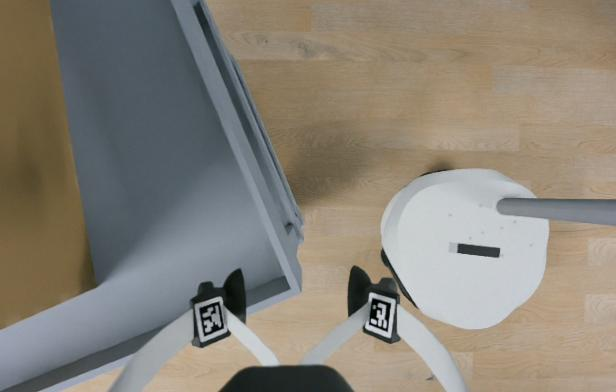

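move --blocking false --cameras '[]' --r1 '{"base":{"translate_m":0.07,"strafe_m":-0.324},"joints":{"lift_m":1.1}}'

wait --seconds 4 --cameras '[]'

move --blocking false --cameras '[]' --r1 '{"base":{"rotate_rad":0.35},"joints":{"lift_m":1.05}}'

wait --seconds 2.5 --cameras '["r1_wrist_camera","r1_head_camera"]'

Scene clock: 877.80 s.
move: r1 moving
r1.base_odometry: x=-2.473 y=+0.117 heading=-2.325
r1.turned_by_wheels: +0.000
r1.turned_by_imu: -0.001
r1.base_tilt: forward=-1.6 right=+1.3
r1.lidar_m: 0.39 3.47 0.66 0.63 0.67 0.97 3.79 0.83 1.24 2.16 2.29 0.46
r1.base_status: translate_m moving; strafe_m moving
r1.joint_positions: lift_m=+1.085 arm_m=+0.250 wrist_yaw_rad=+0.001 wrist_pitch_rad=+1.568 wrist_roll_rad=+1.570 gripper_m=+0.045
r1.joint_status: lift_m moving
r1.measured_speeds: translate_m=+0.026 strafe_m=-0.125 rotate_rad=+0.002 lift_m=+0.099 arm_m=+0.000 wrist_yaw_rad=+0.000 wrist_pitch_rad=+0.000 wrist_roll_rad=+0.000
r1.motor_effort: lift_m=+23(27) arm_m=-4(4) wheel_0=+9(10) wheel_1=-7(8) wheel_2=-5(5)
r1.servo_current: wrist_yaw_rad=59(59) wrist_pitch_rad=39(52) wrist_roll_rad=46(59) gripper_m=39(46)
r1.hand_pose: x=+0.4218 y=-0.0874 z=+0.9747 quat_wxyz=(+0.501, +0.500, +0.500, -0.499) (m; r1's base frame)
r1.wrist_depth_mm: 357 397 1182 1182 1182 1182 1205 / 347 397 397 1182 1182 1160 1182 / 334 397 397 1205 1182 1182 1182 / 322 399 399 1160 1182 960 1205 / 310 397 397 1205 976 976 1182 / 293 399 194 1182 194 976 1182 / 402 397 1182 156 1182 1182 1205
r2: as last shown
r2.lidar_m: 0.41 1.01 0.98 4.64 4.57 2.18 1.55 1.47 1.56 1.26 1.24 0.42
r2.motor_effort: lift_m=+20(20) arm_m=-4(4) wheel_0=-13(13) wheel_1=-5(5) wheel_2=+1(2)
r2.servo_current: wrist_yaw_rad=98(98) wrist_pitch_rad=39(46) wrist_roll_rad=46(59) gripper_m=78(78)
r2.contact_limits: rotate_rad 0.5
r2.wrist_depth_mm: - 215 222 169 298 349 - / - 217 221 170 298 349 - / - 222 222 167 300 349 - / - - 222 168 298 351 - / - - 224 169 301 351 - / - - 213 170 181 366 - / - - 216 - 312 338 -
pictures: none
No camera images: "cameras" was empty.

Scene clock: 879.83 s.
earlier move: r1 done
r1.base_odometry: x=-2.729 y=+0.270 heading=-2.325
r1.turned_by_wheels: +0.000
r1.turned_by_imu: -0.002
r1.base_tilt: forward=-1.6 right=+1.3
r1.lidar_m: 0.40 0.38 1.18 0.91 0.95 3.92 0.85 0.90 1.36 1.86 2.00 0.47
r1.base_status: done
r1.joint_positions: lift_m=+1.100 arm_m=+0.250 wrist_yaw_rad=+0.001 wrist_pitch_rad=+1.568 wrist_roll_rad=+1.570 gripper_m=+0.045
r1.joint_status: all done
r1.measured_speeds: all 0
r1.motor_effort: lift_m=+24(27) arm_m=-4(4) wheel_0=+2(11) wheel_1=-2(9) wheel_2=-2(5)
r1.servo_current: wrist_yaw_rad=52(72) wrist_pitch_rad=39(52) wrist_roll_rad=33(65) gripper_m=39(46)
r1.hand_pose: x=+0.4218 y=-0.0874 z=+0.9894 quat_wxyz=(+0.501, +0.500, +0.500, -0.499) (m; r1's base frame)
r1.wrist_depth_mm: 1205 1205 1205 1205 1205 1182 1205 / 1205 1182 1205 1205 1205 1229 1229 / 1205 1205 1205 1205 1205 1229 1229 / 1182 418 415 1205 1138 991 1182 / 415 415 415 1205 991 1025 1205 / 389 402 194 1205 193 1008 1182 / 263 303 418 143 1205 1229 1205
r2.base_odometry: x=-3.856 y=-0.016 heading=-0.950
r2.turned_by_wheels: +0.000
r2.turned_by_imu: +0.000
r2.base_tilt: forward=-0.6 right=+0.1
r2.lidar_m: 0.41 1.00 0.98 4.64 4.58 2.14 1.57 1.50 1.56 1.30 1.21 0.40
r2.base_status: not commanded
r2.joint_positions: lift_m=+0.900 arm_m=+0.000 wrist_yaw_rad=-0.015 wrist_pitch_rad=+0.001 wrist_roll_rad=+0.001 gripper_m=-0.024
r2.joint_status: not commanded
r2.measured_speeds: all 0
r2.motor_effort: lift_m=+19(20) arm_m=-4(5) wheel_0=-13(13) wheel_1=-5(5) wheel_2=+1(2)
r2.servo_current: wrist_yaw_rad=65(98) wrist_pitch_rad=39(46) wrist_roll_rad=46(59) gripper_m=72(78)
r2.contact_limits: rotate_rad 0.5
r2.hand_pose: x=+0.4580 y=-0.0917 z=+1.0777 quat_wxyz=(+1.000, +0.001, +0.001, -0.007) (m; r2's base frame)
r2.wrist_depth_mm: - 216 220 170 297 347 - / - 217 222 169 298 349 - / - 223 223 167 298 351 - / - - 222 168 301 351 - / - - 223 169 301 351 - / - - 212 169 181 366 - / - - 217 - 310 338 -
wait: 2.03 of 4 s (r1 has come to rest)
pictures: none
No camera images: "cameras" was empty.

Scene clock: 880.33 s.
move: r1 moving
r1.base_odometry: x=-2.729 y=+0.270 heading=-2.161
r1.turned_by_wheels: +0.164
r1.turned_by_imu: +0.165
r1.base_tilt: forward=-1.6 right=+1.3
r1.lidar_m: 0.38 0.37 0.94 0.92 1.07 3.84 0.84 0.99 1.65 1.88 2.13 0.45
r1.base_status: rotate_rad moving
r1.joint_positions: lift_m=+1.065 arm_m=+0.250 wrist_yaw_rad=+0.001 wrist_pitch_rad=+1.568 wrist_roll_rad=+1.570 gripper_m=+0.045
r1.joint_status: lift_m moving
r1.measured_speeds: translate_m=+0.000 strafe_m=+0.001 rotate_rad=+0.630 lift_m=-0.099 arm_m=+0.000 wrist_yaw_rad=+0.000 wrist_pitch_rad=+0.000 wrist_roll_rad=+0.000
r1.motor_effort: lift_m=+12(23) arm_m=-3(4) wheel_0=-7(8) wheel_1=-6(9) wheel_2=-5(6)
r1.servo_current: wrist_yaw_rad=46(65) wrist_pitch_rad=46(46) wrist_roll_rad=46(59) gripper_m=46(46)
r1.hand_pose: x=+0.4218 y=-0.0874 z=+0.9550 quat_wxyz=(+0.501, +0.500, +0.500, -0.499) (m; r1's base frame)
r1.wrist_depth_mm: 1205 1182 1160 1182 1160 1160 1160 / 1138 1160 1182 1182 1160 1182 1160 / 373 387 384 1160 1182 1160 1160 / 387 387 384 1182 1138 960 1182 / 249 359 387 1138 976 976 1160 / 243 353 194 699 193 960 1182 / 240 287 384 144 1160 1182 1182
r2: as last shown
r2.lidar_m: 0.41 1.02 0.98 4.63 4.58 2.14 1.58 1.49 1.57 1.29 1.22 0.41
r2.motor_effort: lift_m=+19(20) arm_m=-4(4) wheel_0=-13(13) wheel_1=-5(5) wheel_2=+1(2)
r2.servo_current: wrist_yaw_rad=85(98) wrist_pitch_rad=46(46) wrist_roll_rad=52(59) gripper_m=72(78)
r2.contact_limits: rotate_rad 0.5
r2.wrist_depth_mm: - 215 222 169 300 351 - / - 216 221 169 298 347 - / - 224 222 167 300 349 - / - - 223 168 301 349 - / - - 223 169 301 353 - / - - 212 169 181 366 - / - - 216 - 312 338 -
pictures: none
No camera images: "cameras" was empty.

Scene clock: 881.17 s.
earlier move: r1 done
r1.base_odometry: x=-2.729 y=+0.270 heading=-1.975
r1.turned_by_wheels: +0.185
r1.turned_by_imu: +0.186
r1.base_tilt: forward=-1.6 right=+1.3
r1.lidar_m: 0.39 0.43 0.92 0.94 1.19 0.85 0.88 1.11 1.88 1.92 2.40 0.42
r1.base_status: done
r1.joint_positions: lift_m=+1.050 arm_m=+0.250 wrist_yaw_rad=+0.001 wrist_pitch_rad=+1.568 wrist_roll_rad=+1.570 gripper_m=+0.045
r1.joint_status: all done
r1.measured_speeds: all 0
r1.motor_effort: lift_m=+12(23) arm_m=-3(4) wheel_0=-2(8) wheel_1=-1(9) wheel_2=-1(6)
r1.servo_current: wrist_yaw_rad=39(65) wrist_pitch_rad=46(46) wrist_roll_rad=59(59) gripper_m=39(46)
r1.hand_pose: x=+0.4218 y=-0.0874 z=+0.9403 quat_wxyz=(+0.501, +0.500, +0.500, -0.499) (m; r1's base frame)
r1.wrist_depth_mm: 188 368 366 1160 1182 1160 1160 / 203 287 368 1160 1160 1138 1138 / 208 309 366 1138 1138 1182 1138 / 216 315 368 366 1160 946 1160 / 219 338 368 368 960 946 1160 / 236 353 192 368 193 946 1160 / 243 301 370 144 1138 1182 1160
r2.base_odometry: x=-3.856 y=-0.016 heading=-0.950
r2.turned_by_wheels: +0.000
r2.turned_by_imu: +0.000
r2.base_tilt: forward=-0.6 right=+0.1
r2.lidar_m: 0.41 1.01 0.97 4.62 4.56 2.19 1.57 1.50 1.53 1.29 1.23 0.43
r2.base_status: not commanded
r2.joint_positions: lift_m=+0.900 arm_m=+0.000 wrist_yaw_rad=-0.015 wrist_pitch_rad=+0.001 wrist_roll_rad=+0.001 gripper_m=-0.024
r2.joint_status: not commanded
r2.measured_speeds: all 0
r2.motor_effort: lift_m=+19(20) arm_m=-4(4) wheel_0=-13(14) wheel_1=-5(5) wheel_2=+2(2)
r2.servo_current: wrist_yaw_rad=85(98) wrist_pitch_rad=39(46) wrist_roll_rad=52(59) gripper_m=72(78)
r2.contact_limits: rotate_rad 0.5
r2.hand_pose: x=+0.4580 y=-0.0917 z=+1.0777 quat_wxyz=(+1.000, +0.001, +0.001, -0.007) (m; r2's base frame)
r2.wrist_depth_mm: - 216 220 169 297 347 - / - 216 222 170 298 351 - / - 223 222 167 300 349 - / - - 223 167 300 351 - / - - 224 168 301 355 - / - - 213 169 181 366 - / - - 216 - 310 338 -
wait: 0.83 of 2.5 s (r1 has come to rest)
pictures: r1_head_camera, r1_wrist_camera
Images, in order (width x height): r1_head_camera 420x560, r1_wrist_camera 616x392.

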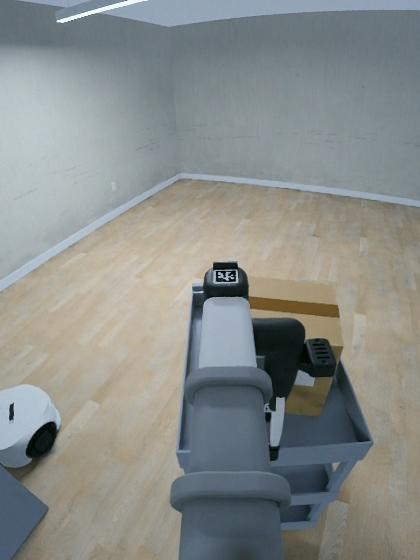

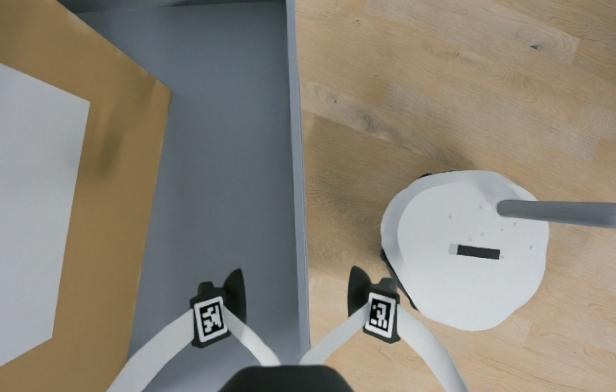

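move --blocking false --cameras '[]' --r1 '{"joints":{"lift_m":0.925},"speeds":{"lift_m":0.1},"contact_limits":{"lift_m":0.2}}'

wait --seconds 2.5 --cameras '["r1_wrist_camera"]'

move --blocking false --cameras '[]' --r1 '{"joints":{"gripper_m":-0.038}}'

wait --seconds 2 --cameras '["r1_wrist_camera"]'

Scene clock: 890.73 s.
move: r1 moving
r1.base_odometry: x=-2.729 y=+0.270 heading=-1.975
r1.turned_by_wheels: +0.000
r1.turned_by_imu: +0.000
r1.base_tilt: forward=-1.6 right=+1.3
r1.lidar_m: 0.38 0.40 0.92 0.94 1.21 0.85 0.88 1.09 1.86 1.92 2.41 0.42
r1.base_status: not commanded
r1.joint_positions: lift_m=+1.017 arm_m=+0.250 wrist_yaw_rad=+0.001 wrist_pitch_rad=+1.568 wrist_roll_rad=+1.570 gripper_m=+0.045
r1.joint_status: lift_m moving
r1.measured_speeds: translate_m=+0.000 strafe_m=+0.000 rotate_rad=+0.000 lift_m=-0.100 arm_m=+0.000 wrist_yaw_rad=+0.000 wrist_pitch_rad=+0.000 wrist_roll_rad=+0.000
r1.motor_effort: lift_m=+11(14) arm_m=-3(4) wheel_0=-2(3) wheel_1=-1(1) wheel_2=-1(1)
r1.servo_current: wrist_yaw_rad=46(59) wrist_pitch_rad=39(46) wrist_roll_rad=46(59) gripper_m=39(46)
r1.contact_limits: lift_m 0.2
r1.hand_pose: x=+0.4218 y=-0.0874 z=+0.9066 quat_wxyz=(+0.501, +0.500, +0.500, -0.499) (m; r1's base frame)
r1.wrist_depth_mm: 189 334 334 1118 1118 1118 1118 / 204 282 336 1118 1118 1118 1098 / 204 310 336 338 1138 1098 1138 / 213 320 336 336 1138 917 1118 / 219 334 336 334 931 904 1138 / 236 336 194 336 193 904 1138 / 246 301 336 144 1118 1138 1138
r2: as last shown
r2.base_tilt: forward=-0.7 right=+0.2
r2.lidar_m: 0.42 1.00 0.98 4.59 4.57 2.14 1.55 1.48 1.56 1.27 1.22 0.42
r2.motor_effort: lift_m=+19(20) arm_m=-4(4) wheel_0=-13(13) wheel_1=-5(5) wheel_2=+2(2)
r2.servo_current: wrist_yaw_rad=91(91) wrist_pitch_rad=39(46) wrist_roll_rad=46(52) gripper_m=72(78)
r2.contact_limits: rotate_rad 0.5
r2.wrist_depth_mm: - 216 220 169 297 349 - / - 216 221 169 298 347 - / - 224 222 167 300 351 - / - - 222 168 300 351 - / - - 224 169 301 351 - / - - 212 170 181 364 - / - - 216 - 312 338 -
pictures: none
No camera images: "cameras" was empty.

Scene clock: 892.10 s.
earlier move: r1 done
r1.base_odometry: x=-2.729 y=+0.270 heading=-1.975
r1.turned_by_wheels: +0.000
r1.turned_by_imu: +0.000
r1.base_tilt: forward=-1.6 right=+1.3
r1.lidar_m: 0.38 0.41 0.90 0.95 1.19 0.87 0.87 1.13 1.89 1.92 2.43 0.42
r1.base_status: not commanded
r1.joint_positions: lift_m=+0.925 arm_m=+0.250 wrist_yaw_rad=+0.001 wrist_pitch_rad=+1.568 wrist_roll_rad=+1.570 gripper_m=+0.045
r1.joint_status: all done
r1.measured_speeds: all 0
r1.motor_effort: lift_m=+12(14) arm_m=-3(4) wheel_0=-2(3) wheel_1=-1(1) wheel_2=-1(1)
r1.servo_current: wrist_yaw_rad=59(72) wrist_pitch_rad=39(46) wrist_roll_rad=39(65) gripper_m=46(52)
r1.contact_limits: lift_m 0.2
r1.hand_pose: x=+0.4218 y=-0.0874 z=+0.8153 quat_wxyz=(+0.501, +0.500, +0.500, -0.499) (m; r1's base frame)
r1.wrist_depth_mm: 189 243 243 1025 1042 1025 1042 / 202 242 243 243 1060 1042 1025 / 202 243 242 242 1025 1042 1025 / 217 242 243 242 1042 820 1042 / 227 243 243 243 904 820 809 / 236 243 197 243 193 820 831 / 243 243 244 143 1025 831 1042
r2.base_odometry: x=-3.856 y=-0.016 heading=-0.950
r2.turned_by_wheels: +0.000
r2.turned_by_imu: +0.000
r2.base_tilt: forward=-0.6 right=+0.1
r2.lidar_m: 0.41 1.00 0.99 4.65 4.57 2.17 1.56 1.47 1.58 1.29 1.22 0.42
r2.base_status: not commanded
r2.joint_positions: lift_m=+0.900 arm_m=+0.000 wrist_yaw_rad=-0.015 wrist_pitch_rad=+0.001 wrist_roll_rad=+0.001 gripper_m=-0.024
r2.joint_status: not commanded
r2.measured_speeds: all 0
r2.motor_effort: lift_m=+19(20) arm_m=-4(4) wheel_0=-13(13) wheel_1=-5(5) wheel_2=+2(2)
r2.servo_current: wrist_yaw_rad=72(98) wrist_pitch_rad=46(46) wrist_roll_rad=52(59) gripper_m=72(78)
r2.contact_limits: rotate_rad 0.5
r2.hand_pose: x=+0.4580 y=-0.0917 z=+1.0777 quat_wxyz=(+1.000, +0.001, +0.001, -0.007) (m; r2's base frame)
r2.wrist_depth_mm: - 215 221 169 298 351 - / - 216 222 169 298 345 - / - 223 221 167 298 349 - / - 946 222 168 300 351 - / - - 224 170 301 351 - / - - 212 170 181 364 - / - - 216 - 314 338 -
wait: 1.37 of 2.5 s (r1 has come to rest)
pictures: r1_wrist_camera
Images, in order (width x height): r1_wrist_camera 616x392.

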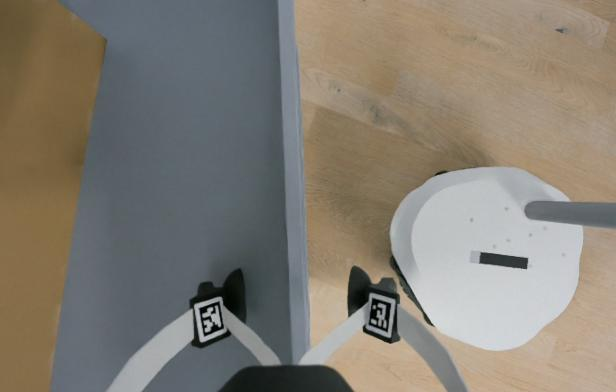

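Scene clock: 892.60 s.
move: r1 moving
r1.base_odometry: x=-2.729 y=+0.270 heading=-1.975
r1.turned_by_wheels: +0.000
r1.turned_by_imu: +0.000
r1.base_tilt: forward=-1.6 right=+1.2
r1.lidar_m: 0.39 0.44 0.93 0.93 1.20 0.86 0.87 1.15 1.89 1.88 2.39 0.42
r1.base_status: not commanded
r1.joint_positions: lift_m=+0.925 arm_m=+0.250 wrist_yaw_rad=+0.001 wrist_pitch_rad=+1.568 wrist_roll_rad=+1.570 gripper_m=+0.026
r1.joint_status: gripper_m moving
r1.measured_speeds: all 0
r1.motor_effort: lift_m=+12(12) arm_m=-3(4) wheel_0=-2(3) wheel_1=-1(1) wheel_2=-1(1)
r1.servo_current: wrist_yaw_rad=52(65) wrist_pitch_rad=46(46) wrist_roll_rad=52(65) gripper_m=111(111)
r1.contact_limits: lift_m 0.2
r1.hand_pose: x=+0.4218 y=-0.0874 z=+0.8153 quat_wxyz=(+0.501, +0.500, +0.500, -0.499) (m; r1's base frame)
r1.wrist_depth_mm: 190 242 242 1025 1042 1008 1042 / 204 242 242 243 1042 1025 1008 / 202 242 243 243 1008 1025 1025 / 216 242 244 243 1042 831 1042 / 225 242 243 243 904 820 820 / 236 244 206 244 191 820 831 / 243 243 243 148 183 1042 1025
r2: as last shown
r2.base_tilt: forward=-0.6 right=+0.2
r2.lidar_m: 0.42 1.00 0.97 4.62 4.57 2.19 1.58 1.50 1.55 1.28 1.21 0.39
r2.servo_current: wrist_yaw_rad=85(98) wrist_pitch_rad=46(46) wrist_roll_rad=33(52) gripper_m=72(78)
r2.contact_limits: rotate_rad 0.5
r2.wrist_depth_mm: - 216 221 169 297 347 - / - 216 221 170 298 349 - / - 224 221 167 300 349 - / - 960 223 168 300 349 - / - - 224 169 301 353 - / - - 212 170 181 366 - / - - 217 - 312 340 -
pictures: none
No camera images: "cameras" was empty.

Scene clock: 893.63 s.
earlier move: r1 done
r1.base_odometry: x=-2.729 y=+0.270 heading=-1.975
r1.turned_by_wheels: +0.000
r1.turned_by_imu: +0.000
r1.base_tilt: forward=-1.6 right=+1.3
r1.lidar_m: 0.39 0.44 0.92 0.93 1.19 0.87 0.88 1.12 1.88 1.91 2.40 0.42
r1.base_status: not commanded
r1.joint_positions: lift_m=+0.925 arm_m=+0.250 wrist_yaw_rad=+0.001 wrist_pitch_rad=+1.568 wrist_roll_rad=+1.570 gripper_m=-0.037
r1.joint_status: all done
r1.measured_speeds: all 0
r1.motor_effort: lift_m=+15(15) arm_m=-3(4) wheel_0=-2(3) wheel_1=-1(1) wheel_2=-1(1)
r1.servo_current: wrist_yaw_rad=33(65) wrist_pitch_rad=39(46) wrist_roll_rad=46(65) gripper_m=78(143)
r1.contact_limits: lift_m 0.2
r1.hand_pose: x=+0.4218 y=-0.0874 z=+0.8151 quat_wxyz=(+0.501, +0.500, +0.500, -0.499) (m; r1's base frame)
r1.wrist_depth_mm: 189 239 240 1025 1025 1042 1042 / 204 238 240 240 1025 1042 1025 / 206 240 240 241 1025 1025 1042 / 219 240 241 240 1025 831 1042 / 228 241 241 241 904 820 831 / 240 240 187 198 181 831 831 / 239 152 240 171 1025 831 1042
r2.base_odometry: x=-3.856 y=-0.016 heading=-0.950
r2.turned_by_wheels: +0.000
r2.turned_by_imu: +0.000
r2.base_tilt: forward=-0.6 right=+0.1
r2.lidar_m: 0.40 1.02 0.96 4.61 4.57 2.15 1.57 1.50 1.55 1.28 1.23 0.41
r2.base_status: not commanded
r2.joint_positions: lift_m=+0.900 arm_m=+0.000 wrist_yaw_rad=-0.015 wrist_pitch_rad=+0.001 wrist_roll_rad=+0.001 gripper_m=-0.024
r2.joint_status: not commanded
r2.measured_speeds: all 0
r2.motor_effort: lift_m=+20(20) arm_m=-4(4) wheel_0=-13(14) wheel_1=-5(5) wheel_2=+2(2)
r2.servo_current: wrist_yaw_rad=98(98) wrist_pitch_rad=39(46) wrist_roll_rad=52(59) gripper_m=72(78)
r2.contact_limits: rotate_rad 0.5
r2.hand_pose: x=+0.4580 y=-0.0917 z=+1.0777 quat_wxyz=(+1.000, +0.001, +0.001, -0.007) (m; r2's base frame)
r2.wrist_depth_mm: - 216 220 170 297 347 - / - 217 221 169 300 349 - / - 223 222 167 300 349 - / - 931 223 167 300 349 - / - - 224 169 303 353 - / - - 212 170 181 366 - / - - 216 - 310 338 -
wait: 1.03 of 2 s (r1 has come to rest)
pictures: r1_wrist_camera
Images, in order (width x height): r1_wrist_camera 616x392.

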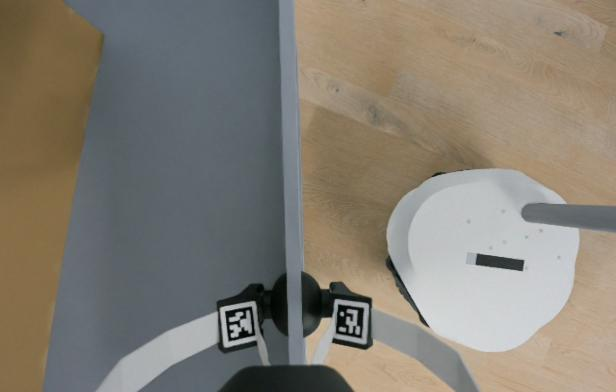

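move --blocking false --cameras '[]' --r1 '{"base":{"translate_m":-0.18,"strafe_m":0.2},"pace":"slow"}'

wait --seconds 4.5 --cameras '["r1_wrist_camera"]'

move --blocking false --cameras '[]' --r1 '{"base":{"rotate_rad":-0.15},"pace":"slow"}'

wait --seconds 1.5 --cameras '["r1_wrist_camera","r1_head_right_camera"]'

Scene clock: 908.43 s.
move: r1 moving
r1.base_odometry: x=-2.717 y=+0.274 heading=-1.976
r1.turned_by_wheels: -0.001
r1.turned_by_imu: -0.001
r1.base_tilt: forward=-1.6 right=+1.3
r1.lidar_m: 0.39 1.25 0.92 0.94 1.19 0.86 0.88 1.09 1.89 1.93 2.43 0.42
r1.base_status: translate_m moving; strafe_m moving
r1.joint_positions: lift_m=+0.925 arm_m=+0.250 wrist_yaw_rad=+0.001 wrist_pitch_rad=+1.568 wrist_roll_rad=+1.570 gripper_m=-0.037
r1.joint_status: not commanded
r1.measured_speeds: translate_m=-0.032 strafe_m=+0.037 rotate_rad=+0.000 lift_m=+0.000 arm_m=+0.000 wrist_yaw_rad=+0.000 wrist_pitch_rad=+0.000 wrist_roll_rad=+0.000
r1.motor_effort: lift_m=+15(15) arm_m=-3(4) wheel_0=-11(11) wheel_1=+2(4) wheel_2=+3(5)
r1.servo_current: wrist_yaw_rad=46(59) wrist_pitch_rad=39(52) wrist_roll_rad=52(59) gripper_m=78(85)
r1.contact_limits: lift_m 0.2
r1.hand_pose: x=+0.4218 y=-0.0874 z=+0.8151 quat_wxyz=(+0.501, +0.500, +0.500, -0.499) (m; r1's base frame)
r1.wrist_depth_mm: 196 244 243 1025 1042 1060 1025 / 200 243 244 1025 1042 1025 1042 / 213 242 243 1025 1042 1025 1025 / 218 242 243 1025 1025 831 1042 / 232 243 243 244 976 820 809 / 241 243 185 195 179 820 809 / 243 153 244 173 1060 820 1042
r2: as last shown
r2.lidar_m: 0.42 0.99 0.97 4.62 4.59 2.15 1.58 1.50 1.56 1.28 1.22 0.41
r2.motor_effort: lift_m=+19(20) arm_m=-4(4) wheel_0=-13(13) wheel_1=-5(5) wheel_2=+1(2)
r2.servo_current: wrist_yaw_rad=91(91) wrist_pitch_rad=39(46) wrist_roll_rad=46(59) gripper_m=78(85)
r2.contact_limits: rotate_rad 0.5
r2.wrist_depth_mm: - 215 221 169 298 349 - / - 217 221 169 300 349 - / - 223 223 167 300 349 - / - 946 222 168 301 351 - / - - 224 169 300 353 - / - - 213 170 181 364 - / - - 216 - 314 338 -
pictures: none
No camera images: "cameras" was empty.

Scene clock: 911.90 s.
earlier move: r1 done
r1.base_odometry: x=-2.475 y=+0.357 heading=-1.976
r1.turned_by_wheels: +0.000
r1.turned_by_imu: -0.001
r1.base_tilt: forward=-1.6 right=+1.3
r1.lidar_m: 0.39 0.90 0.81 0.83 1.07 3.56 0.62 0.82 1.75 2.02 0.61 0.41
r1.base_status: done
r1.joint_positions: lift_m=+0.925 arm_m=+0.250 wrist_yaw_rad=+0.001 wrist_pitch_rad=+1.565 wrist_roll_rad=+1.570 gripper_m=-0.037
r1.joint_status: not commanded
r1.measured_speeds: all 0
r1.motor_effort: lift_m=+15(15) arm_m=-3(4) wheel_0=-7(13) wheel_1=+1(6) wheel_2=+0(8)
r1.servo_current: wrist_yaw_rad=52(65) wrist_pitch_rad=46(59) wrist_roll_rad=52(78) gripper_m=72(85)
r1.contact_limits: lift_m 0.2
r1.hand_pose: x=+0.4226 y=-0.0874 z=+0.8151 quat_wxyz=(+0.502, +0.501, +0.499, -0.498) (m; r1's base frame)
r1.wrist_depth_mm: 243 244 244 1008 1025 1025 1025 / 244 242 244 1042 1025 1025 1025 / 244 245 245 1025 1025 1042 1025 / 244 244 243 1025 1042 820 1042 / 245 244 243 242 960 831 820 / 244 244 185 196 179 809 809 / 244 146 178 174 1042 820 1025
r2.base_odometry: x=-3.856 y=-0.016 heading=-0.950
r2.turned_by_wheels: +0.000
r2.turned_by_imu: +0.000
r2.base_tilt: forward=-0.6 right=+0.1
r2.lidar_m: 0.39 0.94 0.92 4.62 4.56 2.14 1.58 1.48 1.55 1.30 1.22 0.42
r2.base_status: not commanded
r2.joint_positions: lift_m=+0.900 arm_m=+0.000 wrist_yaw_rad=-0.015 wrist_pitch_rad=+0.001 wrist_roll_rad=+0.001 gripper_m=-0.024
r2.joint_status: not commanded
r2.measured_speeds: all 0
r2.motor_effort: lift_m=+20(20) arm_m=-4(4) wheel_0=-13(14) wheel_1=-5(5) wheel_2=+1(2)
r2.servo_current: wrist_yaw_rad=85(104) wrist_pitch_rad=39(46) wrist_roll_rad=39(65) gripper_m=78(85)
r2.contact_limits: rotate_rad 0.5
r2.hand_pose: x=+0.4580 y=-0.0917 z=+1.0777 quat_wxyz=(+1.000, +0.001, +0.001, -0.007) (m; r2's base frame)
r2.wrist_depth_mm: - 216 220 169 298 349 - / - 216 221 170 298 349 - / - 224 221 167 300 349 - / - 778 223 168 300 351 - / - 866 224 169 301 353 - / 1078 - 212 169 181 366 - / - 831 216 - 312 340 -
wait: 3.47 of 4.5 s (r1 has come to rest)
pictures: r1_wrist_camera
Images, in order (width x height): r1_wrist_camera 616x392.

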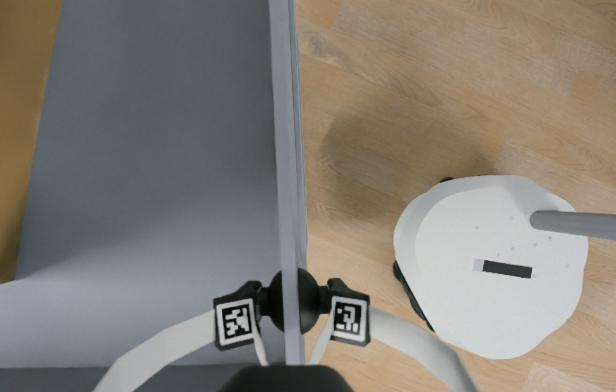

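Scene clock: 912.40 s.
move: r1 moving
r1.base_odometry: x=-2.475 y=+0.357 heading=-2.087
r1.turned_by_wheels: -0.111
r1.turned_by_imu: -0.111
r1.base_tilt: forward=-1.6 right=+1.2
r1.lidar_m: 0.37 1.18 0.82 0.81 0.97 3.57 0.62 0.78 1.38 2.01 2.35 0.44
r1.base_status: rotate_rad moving
r1.joint_positions: lift_m=+0.925 arm_m=+0.250 wrist_yaw_rad=+0.001 wrist_pitch_rad=+1.565 wrist_roll_rad=+1.570 gripper_m=-0.037
r1.joint_status: not commanded
r1.measured_speeds: translate_m=+0.000 strafe_m=+0.000 rotate_rad=-0.282 lift_m=+0.000 arm_m=+0.000 wrist_yaw_rad=+0.000 wrist_pitch_rad=-0.003 wrist_roll_rad=+0.000
r1.motor_effort: lift_m=+15(15) arm_m=+2(4) wheel_0=+10(11) wheel_1=+3(7) wheel_2=+10(10)
r1.servo_current: wrist_yaw_rad=39(59) wrist_pitch_rad=46(52) wrist_roll_rad=46(59) gripper_m=72(78)
r1.contact_limits: lift_m 0.2
r1.hand_pose: x=+0.4226 y=-0.0874 z=+0.8151 quat_wxyz=(+0.502, +0.501, +0.499, -0.498) (m; r1's base frame)
r1.wrist_depth_mm: 243 243 241 1042 1008 1042 1025 / 244 242 243 1025 1025 1042 1025 / 244 244 243 1025 1060 1025 1025 / 244 243 243 1042 1025 820 1042 / 245 244 244 1025 1025 820 820 / 245 246 244 186 820 820 820 / 244 153 243 178 172 809 1025
r2: as last shown
r2.lidar_m: 0.41 0.94 0.92 4.61 4.56 2.17 1.55 1.46 1.55 1.26 1.22 0.41
r2.motor_effort: lift_m=+20(20) arm_m=-4(4) wheel_0=-13(13) wheel_1=-5(5) wheel_2=+1(2)
r2.servo_current: wrist_yaw_rad=91(91) wrist_pitch_rad=39(46) wrist_roll_rad=39(46) gripper_m=72(85)
r2.contact_limits: rotate_rad 0.5
r2.wrist_depth_mm: - 216 221 169 297 347 - / - 217 221 170 298 349 - / - 223 223 167 300 349 - / - 226 222 167 301 353 - / - - 223 169 301 353 - / - - 212 170 181 364 - / - 842 216 - 314 340 -
pictures: none
No camera images: "cameras" was empty.

Scene clock: 913.07 s.
earlier move: r1 done
r1.base_odometry: x=-2.474 y=+0.357 heading=-2.124
r1.turned_by_wheels: -0.037
r1.turned_by_imu: -0.038
r1.base_tilt: forward=-1.6 right=+1.3
r1.lidar_m: 0.39 1.22 0.81 0.81 0.97 3.56 0.62 0.73 1.27 2.01 2.32 0.43
r1.base_status: done
r1.joint_positions: lift_m=+0.925 arm_m=+0.250 wrist_yaw_rad=+0.001 wrist_pitch_rad=+1.568 wrist_roll_rad=+1.570 gripper_m=-0.037
r1.joint_status: not commanded
r1.measured_speeds: all 0
r1.motor_effort: lift_m=+15(15) arm_m=+4(4) wheel_0=+9(11) wheel_1=+2(7) wheel_2=+5(10)
r1.servo_current: wrist_yaw_rad=26(65) wrist_pitch_rad=46(52) wrist_roll_rad=46(65) gripper_m=72(78)
r1.contact_limits: lift_m 0.2
r1.hand_pose: x=+0.4218 y=-0.0874 z=+0.8151 quat_wxyz=(+0.501, +0.500, +0.500, -0.499) (m; r1's base frame)
r1.wrist_depth_mm: 240 242 243 1025 1025 1025 1042 / 241 241 242 1042 1042 1042 1025 / 241 241 241 1042 1042 1025 1025 / 242 241 241 1025 1042 831 1042 / 242 242 241 1025 891 820 831 / 241 242 243 198 180 831 854 / 242 155 242 173 1042 134 1042
r2.base_odometry: x=-3.856 y=-0.016 heading=-0.950
r2.turned_by_wheels: +0.000
r2.turned_by_imu: +0.000
r2.base_tilt: forward=-0.6 right=+0.1
r2.lidar_m: 0.38 0.95 0.88 4.59 4.59 2.15 1.56 1.49 1.55 1.28 1.22 0.42
r2.base_status: not commanded
r2.joint_positions: lift_m=+0.900 arm_m=+0.000 wrist_yaw_rad=-0.015 wrist_pitch_rad=+0.001 wrist_roll_rad=+0.001 gripper_m=-0.024
r2.joint_status: not commanded
r2.measured_speeds: all 0
r2.motor_effort: lift_m=+20(20) arm_m=-4(5) wheel_0=-13(13) wheel_1=-5(5) wheel_2=+1(2)
r2.servo_current: wrist_yaw_rad=98(98) wrist_pitch_rad=46(46) wrist_roll_rad=46(59) gripper_m=72(85)
r2.contact_limits: rotate_rad 0.5
r2.hand_pose: x=+0.4580 y=-0.0917 z=+1.0777 quat_wxyz=(+1.000, +0.001, +0.001, -0.007) (m; r2's base frame)
r2.wrist_depth_mm: - 216 220 169 297 347 - / - 216 222 170 300 347 - / - 222 222 167 300 349 - / - 226 224 168 300 349 - / - - 224 169 301 351 - / - - 213 170 180 364 - / - 202 216 - 310 338 -
wait: 0.67 of 1.5 s (r1 has come to rest)
pictures: r1_head_right_camera, r1_wrist_camera
Images, in order (width x height): r1_head_right_camera 420x672, r1_wrist_camera 616x392.

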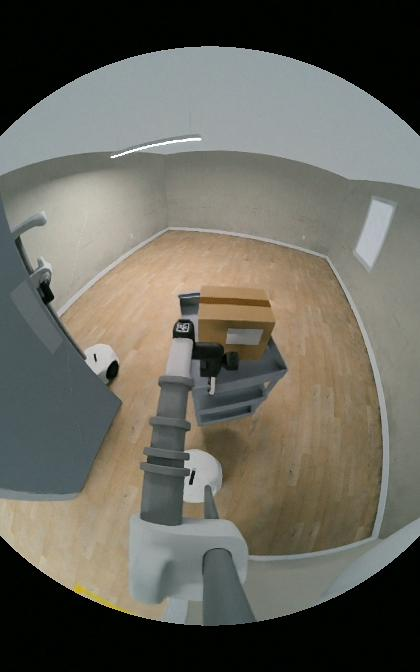

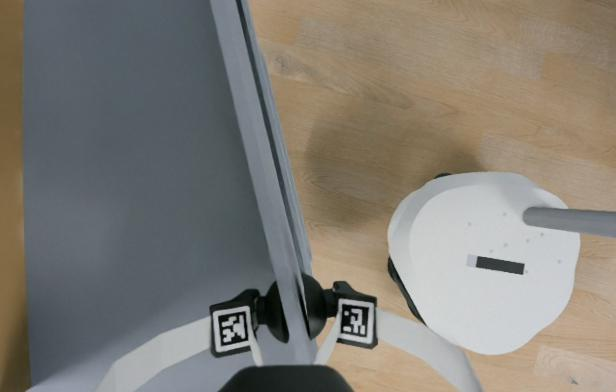

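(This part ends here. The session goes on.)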